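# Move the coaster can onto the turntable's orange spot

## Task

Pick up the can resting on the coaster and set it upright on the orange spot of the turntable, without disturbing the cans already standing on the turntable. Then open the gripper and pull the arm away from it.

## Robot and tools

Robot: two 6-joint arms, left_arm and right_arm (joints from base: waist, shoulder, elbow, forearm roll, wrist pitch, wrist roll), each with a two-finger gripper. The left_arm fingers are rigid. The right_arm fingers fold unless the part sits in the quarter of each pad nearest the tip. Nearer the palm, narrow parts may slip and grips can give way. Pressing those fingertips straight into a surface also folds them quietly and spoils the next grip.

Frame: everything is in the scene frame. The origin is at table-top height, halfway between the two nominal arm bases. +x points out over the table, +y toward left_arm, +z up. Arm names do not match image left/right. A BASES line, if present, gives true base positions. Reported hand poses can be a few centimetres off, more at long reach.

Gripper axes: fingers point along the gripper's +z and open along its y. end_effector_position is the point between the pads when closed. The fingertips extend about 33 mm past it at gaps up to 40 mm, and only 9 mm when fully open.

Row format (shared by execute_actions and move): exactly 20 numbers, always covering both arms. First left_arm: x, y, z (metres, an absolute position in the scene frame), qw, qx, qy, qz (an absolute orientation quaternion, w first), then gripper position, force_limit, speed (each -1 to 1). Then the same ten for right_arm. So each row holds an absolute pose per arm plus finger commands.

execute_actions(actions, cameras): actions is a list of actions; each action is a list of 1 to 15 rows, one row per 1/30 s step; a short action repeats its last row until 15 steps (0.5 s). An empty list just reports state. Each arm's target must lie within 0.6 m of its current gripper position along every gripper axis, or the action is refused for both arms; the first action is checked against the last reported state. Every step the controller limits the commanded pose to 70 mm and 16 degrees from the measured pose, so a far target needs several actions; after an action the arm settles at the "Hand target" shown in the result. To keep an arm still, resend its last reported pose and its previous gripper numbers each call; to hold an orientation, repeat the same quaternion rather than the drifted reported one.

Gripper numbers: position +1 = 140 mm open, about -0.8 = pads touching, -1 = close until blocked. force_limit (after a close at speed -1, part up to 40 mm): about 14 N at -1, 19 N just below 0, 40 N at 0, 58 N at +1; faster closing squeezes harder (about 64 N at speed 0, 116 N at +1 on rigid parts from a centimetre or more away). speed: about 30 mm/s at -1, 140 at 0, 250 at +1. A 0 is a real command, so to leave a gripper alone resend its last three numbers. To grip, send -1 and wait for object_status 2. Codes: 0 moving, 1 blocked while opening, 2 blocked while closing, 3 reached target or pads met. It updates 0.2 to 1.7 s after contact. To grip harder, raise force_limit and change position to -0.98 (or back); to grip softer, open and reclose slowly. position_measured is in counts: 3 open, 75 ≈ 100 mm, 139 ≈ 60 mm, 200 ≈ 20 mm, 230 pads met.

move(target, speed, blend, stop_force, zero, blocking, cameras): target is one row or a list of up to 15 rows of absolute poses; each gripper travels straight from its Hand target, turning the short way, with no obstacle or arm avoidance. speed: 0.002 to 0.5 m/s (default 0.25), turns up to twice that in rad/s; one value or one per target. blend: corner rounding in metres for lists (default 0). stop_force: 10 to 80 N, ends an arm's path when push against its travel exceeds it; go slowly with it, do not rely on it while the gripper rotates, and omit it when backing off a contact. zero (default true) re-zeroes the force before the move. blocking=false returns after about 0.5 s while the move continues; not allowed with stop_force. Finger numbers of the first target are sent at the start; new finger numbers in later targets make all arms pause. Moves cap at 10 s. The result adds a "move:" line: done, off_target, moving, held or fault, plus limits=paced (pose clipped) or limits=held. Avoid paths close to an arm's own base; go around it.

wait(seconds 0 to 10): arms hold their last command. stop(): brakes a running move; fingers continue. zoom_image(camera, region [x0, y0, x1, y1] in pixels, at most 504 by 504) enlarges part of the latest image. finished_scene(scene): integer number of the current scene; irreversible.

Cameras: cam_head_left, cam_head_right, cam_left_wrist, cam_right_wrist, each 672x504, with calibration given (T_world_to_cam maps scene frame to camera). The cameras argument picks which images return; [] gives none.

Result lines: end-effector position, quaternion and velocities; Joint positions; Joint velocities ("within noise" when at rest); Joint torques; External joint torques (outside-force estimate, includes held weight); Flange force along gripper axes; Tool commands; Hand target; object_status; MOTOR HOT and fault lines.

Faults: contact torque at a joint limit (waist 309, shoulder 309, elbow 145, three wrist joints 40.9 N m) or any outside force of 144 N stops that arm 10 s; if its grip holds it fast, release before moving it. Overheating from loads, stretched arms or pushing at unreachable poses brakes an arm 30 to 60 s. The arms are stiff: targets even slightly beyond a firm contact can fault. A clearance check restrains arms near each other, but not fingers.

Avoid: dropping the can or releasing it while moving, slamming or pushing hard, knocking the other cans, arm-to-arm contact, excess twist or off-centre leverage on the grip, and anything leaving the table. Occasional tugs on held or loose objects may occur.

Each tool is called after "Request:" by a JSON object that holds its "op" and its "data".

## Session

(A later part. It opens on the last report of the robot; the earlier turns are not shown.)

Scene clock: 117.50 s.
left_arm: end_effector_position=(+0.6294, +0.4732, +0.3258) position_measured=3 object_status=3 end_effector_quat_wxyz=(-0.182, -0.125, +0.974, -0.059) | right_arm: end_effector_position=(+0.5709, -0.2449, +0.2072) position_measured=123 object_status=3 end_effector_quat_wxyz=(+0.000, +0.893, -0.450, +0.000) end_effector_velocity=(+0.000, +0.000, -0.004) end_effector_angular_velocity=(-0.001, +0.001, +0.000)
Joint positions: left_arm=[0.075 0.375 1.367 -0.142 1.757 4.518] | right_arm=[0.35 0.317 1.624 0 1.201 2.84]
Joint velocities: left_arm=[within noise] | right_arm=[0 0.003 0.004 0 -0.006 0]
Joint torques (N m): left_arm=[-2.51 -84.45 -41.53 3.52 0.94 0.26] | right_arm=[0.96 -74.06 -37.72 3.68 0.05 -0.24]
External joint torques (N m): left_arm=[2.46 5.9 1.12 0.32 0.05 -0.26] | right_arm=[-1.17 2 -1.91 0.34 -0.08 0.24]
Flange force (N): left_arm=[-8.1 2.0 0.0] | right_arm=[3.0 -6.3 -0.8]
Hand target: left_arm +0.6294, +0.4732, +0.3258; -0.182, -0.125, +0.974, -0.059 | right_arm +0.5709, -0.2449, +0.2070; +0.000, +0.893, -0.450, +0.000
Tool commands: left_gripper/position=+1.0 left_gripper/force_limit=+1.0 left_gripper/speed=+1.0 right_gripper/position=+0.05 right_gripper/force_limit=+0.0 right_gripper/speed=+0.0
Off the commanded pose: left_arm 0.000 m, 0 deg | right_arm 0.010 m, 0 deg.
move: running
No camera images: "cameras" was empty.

Request:
{"op": "wait", "data": {"seconds": 10, "cameras": []}}

Request:
{"op": "wait", "data": {"seconds": 0.88, "cameras": []}}

Request:
{"op": "move", "data": {"target": [[0.6294,0.4732,0.3258,-0.182,-0.125,0.974,-0.059,1,1,1,0.5974,-0.2160,0.197,0,0.893,-0.45,0,0.05,0,0],[0.6294,0.4732,0.3258,-0.182,-0.125,0.974,-0.059,1,1,1,0.6155,-0.1813,0.187,0,0.893,-0.45,0,0.05,0,0],[0.6294,0.4732,0.3258,-0.182,-0.125,0.974,-0.059,1,1,1,0.6239,-0.1431,0.161,0,0.893,-0.45,0,0.05,0,0],[0.6294,0.4732,0.3258,-0.182,-0.125,0.974,-0.059,1,1,1,0.6222,-0.1040,0.1365,0,0.893,-0.45,0,0.05,0,0],[0.6294,0.4732,0.3258,-0.182,-0.125,0.974,-0.059,1,1,1,0.6104,-0.0666,0.1365,0,0.893,-0.45,0,0.05,0,0],[0.6294,0.4732,0.3258,-0.182,-0.125,0.974,-0.059,1,1,1,0.5894,-0.0336,0.1365,0,0.893,-0.45,0,0.05,0,0],[0.6294,0.4732,0.3258,-0.182,-0.125,0.974,-0.059,1,1,1,0.5605,-0.0071,0.1365,0,0.893,-0.45,0,0.05,0,0],[0.6294,0.4732,0.3258,-0.182,-0.125,0.974,-0.059,1,1,1,0.5258,0.0110,0.1365,0,0.893,-0.45,0,0.05,0,0]], "speed": [0.1025,0.1057,0.1228,0.1207,0.1025,0.1025,0.1025,0.1025], "blend": 0.012, "blocking": false, "cameras": []}}

Request:
{"op": "wait", "data": {"seconds": 1.45, "cameras": ["cam_right_wrist"]}}

Request:
{"op": "move", "data": {"target": [[0.6294,0.4732,0.3258,-0.182,-0.125,0.974,-0.059,1,1,1,0.5974,-0.0440,0.1365,0,0.893,-0.45,0,-1,0,-0.7],[0.6294,0.4732,0.3258,-0.182,-0.125,0.974,-0.059,1,1,1,0.5709,-0.0151,0.1365,0,0.893,-0.45,0,-1,0,-0.7],[0.6294,0.4732,0.3258,-0.182,-0.125,0.974,-0.059,1,1,1,0.5379,0.0059,0.1365,0,0.893,-0.45,0,-1,0,-0.7],[0.6294,0.4732,0.3258,-0.182,-0.125,0.974,-0.059,1,1,1,0.5000,0.0178,0.1365,0,0.893,-0.45,0,-1,0,-0.7]], "speed": 0.1025, "blend": 0.012, "blocking": false, "cameras": []}}

Request:
{"op": "wait", "data": {"seconds": 0.3, "cameras": ["cam_right_wrist"]}}

Request:
{"op": "move", "data": {"target": [[0.6294,0.4732,0.3258,-0.182,-0.125,0.974,-0.059,1,1,1,0.5202,0.0108,0.145,0,0.893,-0.45,0,-1,0,-0.7],[0.6294,0.4732,0.3258,-0.182,-0.125,0.974,-0.059,1,1,1,0.4821,0.0158,0.145,0,0.893,-0.45,0,-1,0,-0.7],[0.6294,0.4732,0.3258,-0.182,-0.125,0.974,-0.059,1,1,1,0.4470,0.0114,0.145,0,0.893,-0.45,0,-1,0,-0.7],[0.6294,0.4732,0.3258,-0.182,-0.125,0.974,-0.059,1,1,1,0.4173,0.0010,0.1375,0,0.893,-0.45,0,-1,0,-0.7],[0.6294,0.4732,0.3258,-0.182,-0.125,0.974,-0.059,1,1,1,0.3865,-0.0173,0.137,0,0.893,-0.45,0,-1,0,-0.7],[0.6294,0.4732,0.3258,-0.182,-0.125,0.974,-0.059,1,1,1,0.3603,-0.0439,0.137,0,0.893,-0.45,0,-1,0,-0.7],[0.6294,0.4732,0.3258,-0.182,-0.125,0.974,-0.059,1,1,1,0.3419,-0.0764,0.137,0,0.893,-0.45,0,-1,0,-0.7]], "speed": [0.1244,0.1202,0.1185,0.12,0.0977,0.0977,0.0977], "blend": 0.012, "blocking": false, "cameras": []}}

Request:
{"op": "wait", "data": {"seconds": 1.0, "cameras": ["cam_right_wrist"]}}

Request:
{"op": "move", "data": {"target": [[0.6294,0.4732,0.3258,-0.182,-0.125,0.974,-0.059,1,1,1,0.3650,-0.0381,0.137,0,0.893,-0.45,0,0.05,0,-0.3],[0.6294,0.4732,0.3258,-0.182,-0.125,0.974,-0.059,1,1,1,0.3449,-0.0696,0.137,0,0.893,-0.45,0,0.05,0,-0.3],[0.6294,0.4732,0.3258,-0.182,-0.125,0.974,-0.059,1,1,1,0.3337,-0.1052,0.137,0,0.893,-0.45,0,0.05,0,-0.3]], "speed": 0.0977, "blend": 0.012, "blocking": false, "cameras": ["cam_right_wrist"]}}

Request:
{"op": "move", "data": {"target": [[0.6294,0.4732,0.3258,-0.182,-0.125,0.974,-0.059,1,1,1,0.3401,-0.0811,0.18,0,0.893,-0.45,0,0.05,0,-0.3],[0.6294,0.4732,0.3258,-0.182,-0.125,0.974,-0.059,1,1,1,0.3320,-0.1175,0.245,0,0.893,-0.45,0,0.05,0,-0.3]], "speed": [0.148,0.196], "blend": 0.015, "cameras": ["cam_right_wrist","cam_head_left"]}}

Scene clock: 120.23 s.
left_arm: end_effector_position=(+0.6294, +0.4732, +0.3258) position_measured=3 object_status=3 end_effector_quat_wxyz=(-0.182, -0.125, +0.974, -0.059) | right_arm: end_effector_position=(+0.5709, -0.2449, +0.1970) position_measured=123 object_status=3 end_effector_quat_wxyz=(+0.000, +0.893, -0.450, +0.000)
Joint positions: left_arm=[0.075 0.375 1.367 -0.142 1.757 4.518] | right_arm=[0.35 0.323 1.635 0 1.184 2.84]
Joint velocities: within noise
Joint torques (N m): left_arm=[-2.69 -84.3 -41.45 3.49 0.91 0.28] | right_arm=[1.26 -75.25 -37.48 3.64 -0.21 -0.22]
External joint torques (N m): left_arm=[2.26 5.62 0.89 0.34 0.08 -0.28] | right_arm=[-1.15 2.73 -1.93 0.37 0.18 0.22]
Flange force (N): left_arm=[-8.0 1.7 -0.5] | right_arm=[3.3 -7.5 -0.7]
Hand target: left_arm +0.6294, +0.4732, +0.3258; -0.182, -0.125, +0.974, -0.059 | right_arm +0.5709, -0.2449, +0.1970; +0.000, +0.893, -0.450, +0.000
Tool commands: left_gripper/position=+1.0 left_gripper/force_limit=+1.0 left_gripper/speed=+1.0 right_gripper/position=+0.05 right_gripper/force_limit=+0.0 right_gripper/speed=+0.0
Off the commanded pose: left_arm 0.000 m, 0 deg | right_arm 0.000 m, 0 deg.
earlier move: done
wait: 1.83 of 10 s (the move ended)
No camera images: "cameras" was empty.

Scene clock: 121.13 s.
left_arm: end_effector_position=(+0.6294, +0.4732, +0.3258) position_measured=3 object_status=3 end_effector_quat_wxyz=(-0.182, -0.125, +0.974, -0.059) | right_arm: end_effector_position=(+0.5709, -0.2449, +0.1970) position_measured=123 object_status=3 end_effector_quat_wxyz=(+0.000, +0.893, -0.450, +0.000)
Joint positions: left_arm=[0.075 0.375 1.367 -0.142 1.757 4.518] | right_arm=[0.35 0.323 1.635 0 1.184 2.84]
Joint velocities: within noise
Joint torques (N m): left_arm=[-2.67 -84.03 -41.6 3.5 0.89 0.26] | right_arm=[1.02 -74.65 -37.44 3.63 -0.24 -0.27]
External joint torques (N m): left_arm=[2.62 5.53 1.24 0.33 0.1 -0.27] | right_arm=[-1.1 2.61 -1.67 0.33 0.22 0.27]
Flange force (N): left_arm=[-7.4 2.3 0.2] | right_arm=[3.0 -6.9 -0.6]
Hand target: left_arm +0.6294, +0.4732, +0.3258; -0.182, -0.125, +0.974, -0.059 | right_arm +0.5709, -0.2449, +0.1970; +0.000, +0.893, -0.450, +0.000
Tool commands: left_gripper/position=+1.0 left_gripper/force_limit=+1.0 left_gripper/speed=+1.0 right_gripper/position=+0.05 right_gripper/force_limit=+0.0 right_gripper/speed=+0.0
Off the commanded pose: left_arm 0.000 m, 0 deg | right_arm 0.000 m, 0 deg.
wait: 0.90 s; at rest by 0.17 s
No camera images: "cameras" was empty.

Scene clock: 121.63 s.
left_arm: end_effector_position=(+0.6294, +0.4732, +0.3258) position_measured=3 object_status=3 end_effector_quat_wxyz=(-0.182, -0.125, +0.974, -0.059) | right_arm: end_effector_position=(+0.5992, -0.2118, +0.1955) position_measured=123 object_status=3 end_effector_quat_wxyz=(+0.000, +0.893, -0.450, +0.000) end_effector_velocity=(+0.053, +0.087, -0.018) end_effector_angular_velocity=(-0.001, +0.004, +0.002)
Joint positions: left_arm=[0.075 0.375 1.367 -0.142 1.757 4.518] | right_arm=[0.38 0.382 1.555 0 1.205 2.869]
Joint velocities: left_arm=[within noise] | right_arm=[0.083 0.138 -0.163 0 0.03 0.081]
Joint torques (N m): left_arm=[-2.67 -84.29 -41.61 3.51 0.9 0.26] | right_arm=[1.57 -80.35 -37.38 3.7 0.14 0.07]
External joint torques (N m): left_arm=[2.31 5.78 1.16 0.32 0.09 -0.26] | right_arm=[-0.53 2.68 -1.3 0.26 -0.12 -0.07]
Flange force (N): left_arm=[-7.9 1.8 0.1] | right_arm=[2.3 -6.4 0.3]
Hand target: left_arm +0.6294, +0.4732, +0.3258; -0.182, -0.125, +0.974, -0.059 | right_arm +0.6019, -0.2072, +0.1944; +0.000, +0.893, -0.450, +0.000
Tool commands: left_gripper/position=+1.0 left_gripper/force_limit=+1.0 left_gripper/speed=+1.0 right_gripper/position=+0.05 right_gripper/force_limit=+0.0 right_gripper/speed=+0.0
Off the commanded pose: left_arm 0.000 m, 0 deg | right_arm 0.242 m, 0 deg.
move: running; path passed 0 of 8 targets
No camera images: "cameras" was empty.

Scene clock: 123.10 s.
left_arm: end_effector_position=(+0.6294, +0.4732, +0.3258) position_measured=3 object_status=3 end_effector_quat_wxyz=(-0.182, -0.125, +0.974, -0.059) | right_arm: end_effector_position=(+0.6107, -0.0693, +0.1365) position_measured=123 object_status=3 end_effector_quat_wxyz=(+0.000, +0.893, -0.450, +0.000) end_effector_velocity=(-0.040, +0.095, +0.000) end_effector_angular_velocity=(+0.000, +0.000, +0.001)
Joint positions: left_arm=[0.075 0.375 1.367 -0.142 1.757 4.518] | right_arm=[0.536 0.533 1.437 0 1.171 3.026]
Joint velocities: left_arm=[within noise] | right_arm=[0.123 0.025 -0.039 -0.001 0.015 0.122]
Joint torques (N m): left_arm=[-2.61 -84.13 -41.6 3.53 0.93 0.32] | right_arm=[0.06 -94.05 -37.57 3.65 -0.29 -0.27]
External joint torques (N m): left_arm=[2.48 5.55 1.14 0.31 0.06 -0.32] | right_arm=[-0.55 0.91 -1.24 0.28 0.32 0.27]
Flange force (N): left_arm=[-7.6 2.0 0.1] | right_arm=[0.7 -4.6 -1.1]
Hand target: left_arm +0.6294, +0.4732, +0.3258; -0.182, -0.125, +0.974, -0.059 | right_arm +0.6082, -0.0639, +0.1365; +0.000, +0.893, -0.450, +0.000
Tool commands: left_gripper/position=+1.0 left_gripper/force_limit=+1.0 left_gripper/speed=+1.0 right_gripper/position=+0.05 right_gripper/force_limit=+0.0 right_gripper/speed=+0.0
Off the commanded pose: left_arm 0.000 m, 0 deg | right_arm 0.117 m, 0 deg.
earlier move: running; path passed 4 of 8 targets
wait: 1.47 s; no rest
camera_calibration:
cam_right_wrist: T_world_to_cam=[[-0.804642, -0.593284, 0.0237771, 0.45433], [-0.550437, 0.760349, 0.344801, 0.346349], [-0.222644, 0.264354, -0.938375, 0.425825], [0, 0, 0, 1]] pos_world=[0.651024, -0.106368, 0.269359]
Images, in order (width x height): cam_right_wrist 672x504.

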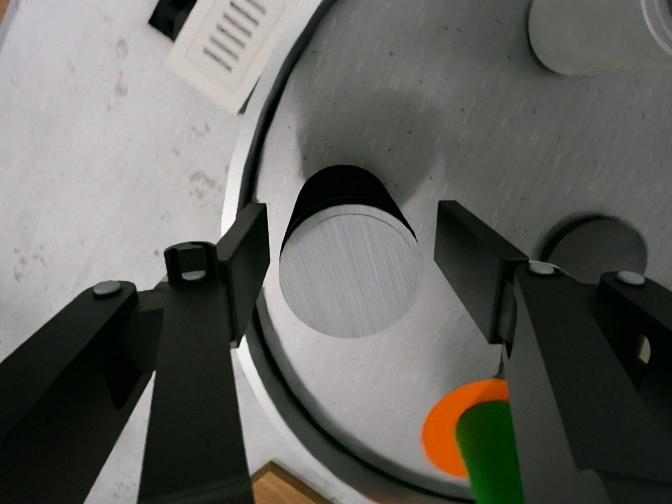

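Scene clock: 123.60 s.
left_arm: end_effector_position=(+0.6294, +0.4732, +0.3258) position_measured=3 object_status=3 end_effector_quat_wxyz=(-0.182, -0.125, +0.974, -0.059) | right_arm: end_effector_position=(+0.5822, -0.0274, +0.1366) position_measured=153 object_status=0 end_effector_quat_wxyz=(+0.000, +0.893, -0.450, +0.000) end_effector_velocity=(-0.070, +0.074, -0.001) end_effector_angular_velocity=(-0.001, +0.003, -0.001)
Joint positions: left_arm=[0.075 0.375 1.367 -0.142 1.757 4.518] | right_arm=[0.597 0.533 1.437 0 1.171 3.087]
Joint velocities: left_arm=[within noise] | right_arm=[0.12 -0.018 0.032 0.001 -0.011 0.121]
Joint torques (N m): left_arm=[-2.65 -84.4 -41.51 3.54 0.9 0.24] | right_arm=[0.72 -86.71 -34.3 3.71 -0.68 -0.42]
External joint torques (N m): left_arm=[2.41 5.76 0.98 0.3 0.09 -0.25] | right_arm=[-0.94 -4.98 -4.64 0.24 0.67 0.42]
Flange force (N): left_arm=[-8.1 1.9 -0.3] | right_arm=[0.7 -4.3 -8.5]
Hand target: left_arm +0.6294, +0.4732, +0.3258; -0.182, -0.125, +0.974, -0.059 | right_arm +0.5781, -0.0230, +0.1365; +0.000, +0.893, -0.450, +0.000
Tool commands: left_gripper/position=+1.0 left_gripper/force_limit=+1.0 left_gripper/speed=+1.0 right_gripper/position=-1.0 right_gripper/force_limit=+0.0 right_gripper/speed=-0.7
Off the commanded pose: left_arm 0.000 m, 0 deg | right_arm 0.094 m, 0 deg.
earlier move: replaced; path passed 4 of 8 targets
move: running; path passed 1 of 4 targets; blend cut to 0.0092 m at target 1
No camera images: "cameras" was empty.

Scene clock: 123.90 s.
left_arm: end_effector_position=(+0.6294, +0.4732, +0.3258) position_measured=3 object_status=3 end_effector_quat_wxyz=(-0.182, -0.125, +0.974, -0.059) | right_arm: end_effector_position=(+0.5589, -0.0075, +0.1365) position_measured=154 object_status=2 end_effector_quat_wxyz=(+0.000, +0.893, -0.450, +0.000) end_effector_velocity=(-0.086, +0.055, +0.001) end_effector_angular_velocity=(+0.000, +0.000, +0.000)
Joint positions: left_arm=[0.075 0.375 1.367 -0.142 1.757 4.518] | right_arm=[0.633 0.523 1.453 0 1.165 3.122]
Joint velocities: left_arm=[within noise] | right_arm=[0.115 -0.052 0.082 0 -0.03 0.116]
Joint torques (N m): left_arm=[-2.56 -84.29 -41.51 3.5 0.91 0.28] | right_arm=[1.93 -84.34 -31.97 3.64 -0.23 -0.24]
External joint torques (N m): left_arm=[2.57 5.65 1.01 0.35 0.07 -0.28] | right_arm=[-1.72 -7.95 -7.12 0.33 0.24 0.24]
Flange force (N): left_arm=[-7.9 2.1 -0.2] | right_arm=[1.7 -5.3 -12.0]
Hand target: left_arm +0.6294, +0.4732, +0.3258; -0.182, -0.125, +0.974, -0.059 | right_arm +0.5539, -0.0044, +0.1365; +0.000, +0.893, -0.450, +0.000
Tool commands: left_gripper/position=+1.0 left_gripper/force_limit=+1.0 left_gripper/speed=+1.0 right_gripper/position=-1.0 right_gripper/force_limit=+0.0 right_gripper/speed=-0.7
Off the commanded pose: left_arm 0.000 m, 0 deg | right_arm 0.064 m, 0 deg.
earlier move: running; path passed 2 of 4 targets; blend cut to 0.0092 m at target 1
wait: 0.30 s; no rest
camera_calibration:
cam_right_wrist: T_world_to_cam=[[-0.804638, -0.593287, 0.0238587, 0.449357], [-0.550416, 0.760362, 0.344807, 0.270896], [-0.222711, 0.264313, -0.93837, 0.39802], [0, 0, 0, 1]] pos_world=[0.599318, -0.0445835, 0.269362]
Images, in order (width x height): cam_right_wrist 672x504.

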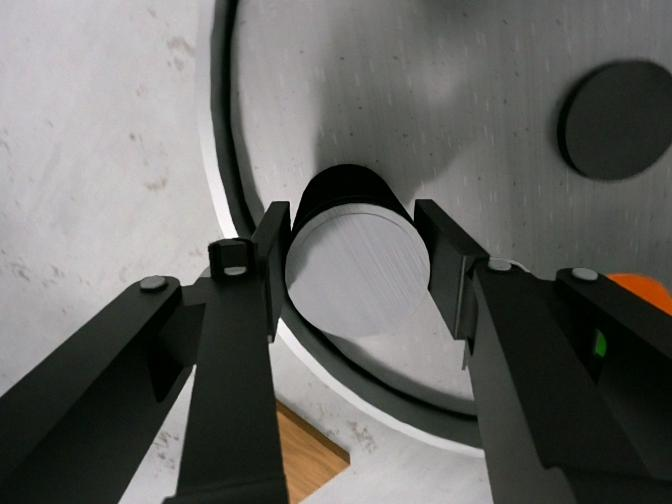

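Scene clock: 124.40 s.
left_arm: end_effector_position=(+0.6294, +0.4732, +0.3258) position_measured=3 object_status=3 end_effector_quat_wxyz=(-0.182, -0.125, +0.974, -0.059) | right_arm: end_effector_position=(+0.5051, +0.0127, +0.1449) position_measured=154 object_status=2 end_effector_quat_wxyz=(+0.000, +0.893, -0.450, +0.000) end_effector_velocity=(-0.119, +0.015, +0.000) end_effector_angular_velocity=(-0.001, +0.000, +0.000)
Joint positions: left_arm=[0.075 0.375 1.367 -0.142 1.757 4.518] | right_arm=[0.693 0.475 1.512 0 1.154 3.182]
Joint velocities: left_arm=[within noise] | right_arm=[0.109 -0.117 0.181 -0.001 -0.064 0.11]
Joint torques (N m): left_arm=[-2.61 -84.53 -41.73 3.49 0.92 0.25] | right_arm=[0.18 -91.4 -39.08 3.61 -0.18 -0.38]
External joint torques (N m): left_arm=[2.59 5.81 1.2 0.36 0.07 -0.26] | right_arm=[0.06 4.54 0.68 0.29 0.2 0.38]
Flange force (N): left_arm=[-7.9 2.2 0.1] | right_arm=[-1.0 -5.3 3.3]
Hand target: left_arm +0.6294, +0.4732, +0.3258; -0.182, -0.125, +0.974, -0.059 | right_arm +0.4982, +0.0136, +0.1450; +0.000, +0.893, -0.450, +0.000
Tool commands: left_gripper/position=+1.0 left_gripper/force_limit=+1.0 left_gripper/speed=+1.0 right_gripper/position=-1.0 right_gripper/force_limit=+0.0 right_gripper/speed=-0.7
Off the commanded pose: left_arm 0.000 m, 0 deg | right_arm 0.186 m, 0 deg.
earlier move: replaced; path passed 2 of 4 targets; blend cut to 0.0092 m at target 1
move: running; path passed 1 of 7 targets
No camera images: "cameras" was empty.

Scene clock: 125.40 s.
left_arm: end_effector_position=(+0.6294, +0.4732, +0.3258) position_measured=3 object_status=3 end_effector_quat_wxyz=(-0.182, -0.125, +0.974, -0.059) | right_arm: end_effector_position=(+0.3973, -0.0109, +0.1371) position_measured=154 object_status=2 end_effector_quat_wxyz=(+0.000, +0.893, -0.450, +0.000) end_effector_velocity=(-0.083, -0.051, -0.001) end_effector_angular_velocity=(-0.001, -0.001, +0.000)
Joint positions: left_arm=[0.075 0.375 1.367 -0.142 1.757 4.518] | right_arm=[0.763 0.344 1.724 0 1.074 3.253]
Joint velocities: left_arm=[within noise] | right_arm=[0.028 -0.134 0.194 -0.001 -0.06 0.028]
Joint torques (N m): left_arm=[-2.8 -84.27 -41.68 3.51 0.91 0.25] | right_arm=[-0.17 -76.85 -36.38 3.44 0.23 -0.25]
External joint torques (N m): left_arm=[2.82 5.75 1.29 0.33 0.07 -0.25] | right_arm=[-0.09 4.81 -0.98 0.35 -0.25 0.25]
Flange force (N): left_arm=[-7.7 2.6 0.3] | right_arm=[-1.6 -8.6 3.3]
Hand target: left_arm +0.6294, +0.4732, +0.3258; -0.182, -0.125, +0.974, -0.059 | right_arm +0.3924, -0.0140, +0.1370; +0.000, +0.893, -0.450, +0.000
Tool commands: left_gripper/position=+1.0 left_gripper/force_limit=+1.0 left_gripper/speed=+1.0 right_gripper/position=-1.0 right_gripper/force_limit=+0.0 right_gripper/speed=-0.7
Off the commanded pose: left_arm 0.000 m, 0 deg | right_arm 0.086 m, 0 deg.
earlier move: running; path passed 4 of 7 targets
wait: 1.00 s; no rest
camera_calibration:
cam_right_wrist: T_world_to_cam=[[-0.804681, -0.593222, 0.0239953, 0.317325], [-0.550323, 0.760438, 0.344788, 0.184242], [-0.222782, 0.264239, -0.938374, 0.363517], [0, 0, 0, 1]] pos_world=[0.437724, -0.0479154, 0.269977]
Images, in order (width x height): cam_right_wrist 672x504.

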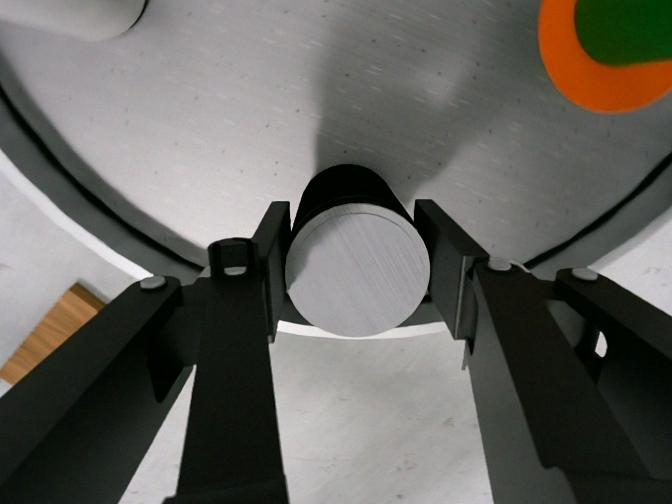

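Scene clock: 125.90 s.
left_arm: end_effector_position=(+0.6294, +0.4732, +0.3258) position_measured=3 object_status=3 end_effector_quat_wxyz=(-0.182, -0.125, +0.974, -0.059) | right_arm: end_effector_position=(+0.3616, -0.0435, +0.1369) position_measured=123 object_status=0 end_effector_quat_wxyz=(+0.000, +0.893, -0.450, +0.000) end_effector_velocity=(-0.057, -0.079, +0.000) end_effector_angular_velocity=(+0.001, +0.000, +0.003)
Joint positions: left_arm=[0.075 0.375 1.367 -0.142 1.757 4.518] | right_arm=[0.764 0.274 1.821 0 1.047 3.254]
Joint velocities: left_arm=[within noise] | right_arm=[-0.029 -0.14 0.189 0.001 -0.049 -0.032]
Joint torques (N m): left_arm=[-2.71 -84.23 -41.65 3.49 0.89 0.28] | right_arm=[2.03 -68.73 -36.18 3.46 -0.55 -0.41]
External joint torques (N m): left_arm=[2.9 5.66 1.24 0.35 0.1 -0.28] | right_arm=[-2.55 3.63 -0.46 0.25 0.56 0.41]
Flange force (N): left_arm=[-7.7 2.6 0.1] | right_arm=[2.2 -6.7 1.6]
Hand target: left_arm +0.6294, +0.4732, +0.3258; -0.182, -0.125, +0.974, -0.059 | right_arm +0.3584, -0.0484, +0.1369; +0.000, +0.893, -0.450, +0.000
Tool commands: left_gripper/position=+1.0 left_gripper/force_limit=+1.0 left_gripper/speed=+1.0 right_gripper/position=+0.05 right_gripper/force_limit=+0.0 right_gripper/speed=-0.3
Off the commanded pose: left_arm 0.000 m, 0 deg | right_arm 0.068 m, 0 deg.
earlier move: replaced; path passed 4 of 7 targets
move: running; path passed 1 of 3 targets
camera_calibration:
cam_right_wrist: T_world_to_cam=[[-0.804696, -0.593202, 0.0239813, 0.269197], [-0.550311, 0.760451, 0.344779, 0.189405], [-0.22276, 0.264245, -0.938378, 0.363976], [0, 0, 0, 1]] pos_world=[0.401933, -0.0805237, 0.269788]
Images, in order (width x height): cam_right_wrist 672x504.

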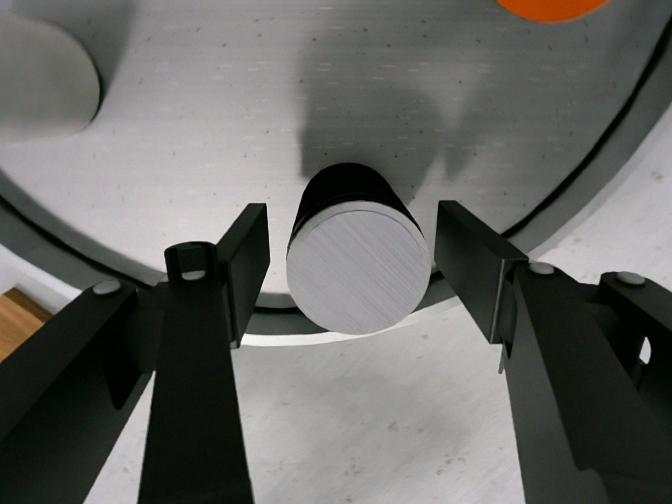

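Scene clock: 127.00 s.
left_arm: end_effector_position=(+0.6294, +0.4732, +0.3258) position_measured=3 object_status=3 end_effector_quat_wxyz=(-0.182, -0.125, +0.974, -0.059) | right_arm: end_effector_position=(+0.3320, -0.1175, +0.2450) position_measured=123 object_status=3 end_effector_quat_wxyz=(+0.000, +0.893, -0.450, +0.000)
Joint positions: left_arm=[0.075 0.375 1.367 -0.142 1.757 4.518] | right_arm=[0.705 0.087 1.835 0 1.219 3.195]
Joint velocities: within noise
Joint torques (N m): left_arm=[-2.53 -84.24 -41.59 3.52 0.92 0.24] | right_arm=[0.55 -50.51 -38.1 3.71 -0.14 -0.22]
External joint torques (N m): left_arm=[2.58 5.5 1.05 0.34 0.07 -0.24] | right_arm=[-0.63 1.67 -1.76 0.33 0.14 0.22]
Flange force (N): left_arm=[-7.6 2.2 -0.1] | right_arm=[0.1 -5.7 -1.5]
Hand target: left_arm +0.6294, +0.4732, +0.3258; -0.182, -0.125, +0.974, -0.059 | right_arm +0.3320, -0.1175, +0.2450; +0.000, +0.893, -0.450, +0.000
Off the commanded pose: left_arm 0.000 m, 0 deg | right_arm 0.000 m, 0 deg.
earlier move: replaced; path passed 1 of 3 targets
move: done
camera_calibration:
cam_right_wrist: T_world_to_cam=[[-0.804644, -0.59328, 0.0238057, 0.198924], [-0.550465, 0.760406, 0.344632, 0.19228], [-0.222565, 0.264202, -0.938436, 0.478328], [0, 0, 0, 1]] pos_world=[0.372366, -0.154568, 0.377879]
Images, in order (width x height): cam_head_left 672x504, cam_right_wrist 672x504.

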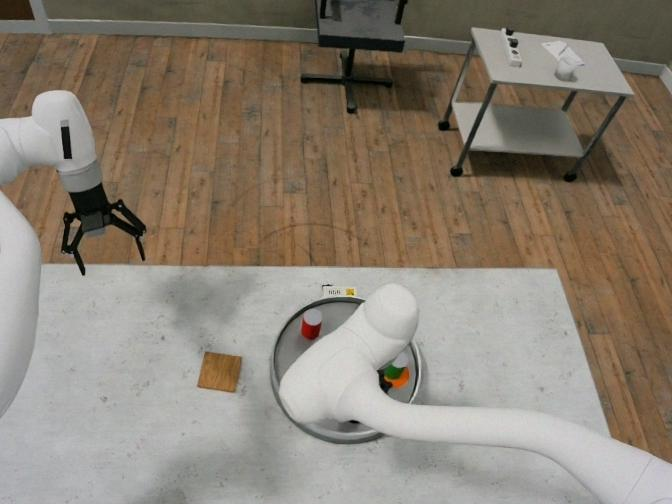

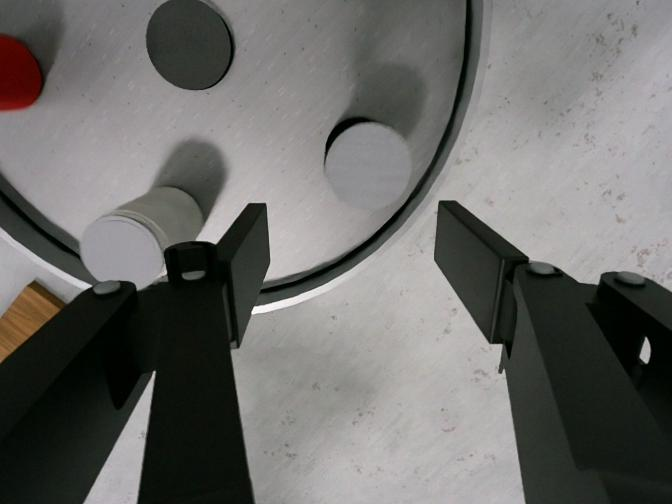

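Request:
{"op": "move", "data": {"target": [0.6294,0.4732,0.3258,-0.182,-0.125,0.974,-0.059,1,1,1,0.45,-0.42,0.36,0,0.893,-0.45,0,0.05,0,-0.3], "speed": 0.2, "cameras": ["cam_head_left","cam_head_right","cam_left_wrist"]}}

Request:
{"op": "zoom_image", "data": {"camera": "cam_head_left", "region": [230, 260, 450, 460]}}

Scene clock: 129.23 s.
left_arm: end_effector_position=(+0.6294, +0.4732, +0.3258) position_measured=3 object_status=3 end_effector_quat_wxyz=(-0.182, -0.125, +0.974, -0.059) | right_arm: end_effector_position=(+0.4500, -0.4200, +0.3600) position_measured=123 object_status=3 end_effector_quat_wxyz=(+0.000, +0.893, -0.450, +0.000)
Joint positions: left_arm=[0.075 0.375 1.367 -0.142 1.757 4.518] | right_arm=[0.122 -0.007 1.721 0 1.427 2.611]
Joint velocities: within noise
Joint torques (N m): left_arm=[-2.66 -84.27 -41.59 3.5 0.93 0.26] | right_arm=[0.52 -42.87 -40.45 3.77 -0.21 -0.26]
External joint torques (N m): left_arm=[2.56 5.55 1.07 0.34 0.06 -0.27] | right_arm=[-0.49 1.56 -1.64 0.51 0.18 0.26]
Flange force (N): left_arm=[-7.7 2.2 -0.1] | right_arm=[2.7 -4.4 -2.5]
Hand target: left_arm +0.6294, +0.4732, +0.3258; -0.182, -0.125, +0.974, -0.059 | right_arm +0.4500, -0.4200, +0.3600; +0.000, +0.893, -0.450, +0.000
Off the commanded pose: left_arm 0.000 m, 0 deg | right_arm 0.000 m, 0 deg.
move: done
camera_calibration:
cam_left_wrist: T_world_to_cam=[[-0.280577, 0.95859, -0.0487947, -0.253906], [0.959829, 0.2801, -0.0164914, -0.727426], [-0.00214107, -0.0514616, -0.998673, 0.49385], [0, 0, 0, 1]] pos_world=[0.628022, 0.472558, 0.468809]
Images, in order (width x height): cam_head_left 672x504, cam_head_right 672x504, cam_left_wrist 672x504.

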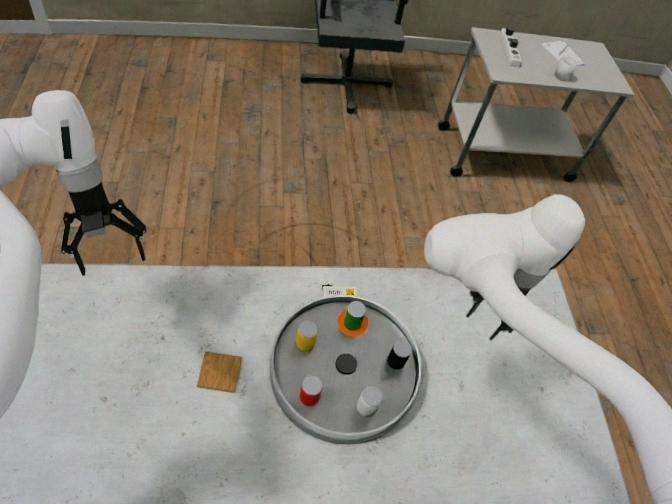

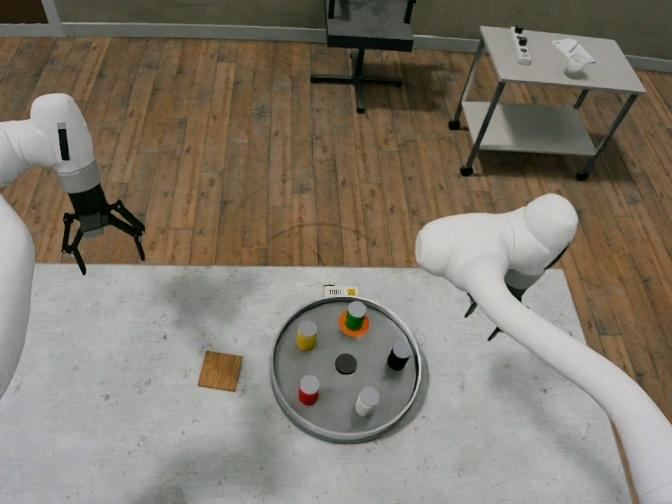

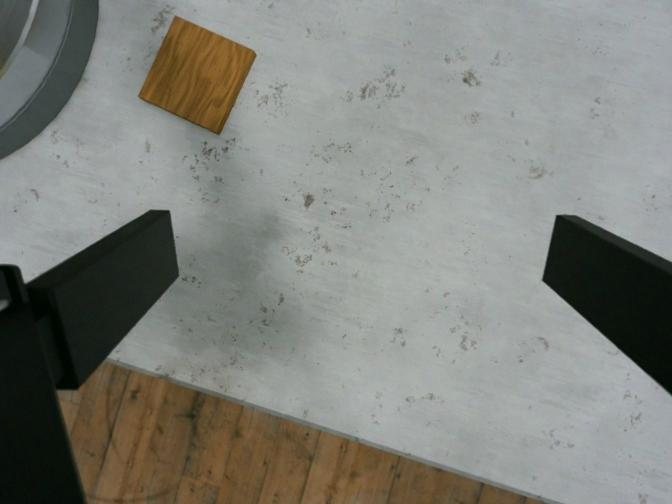

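Scaled by 2.291 from the camera's 672x504 image, which has a finer 960x720 frame.

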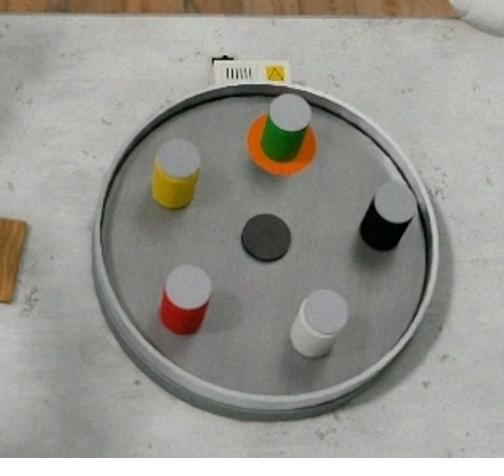

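Request:
{"op": "finished_scene", "data": {"scene": 1}}

The scene is finished: the task was done.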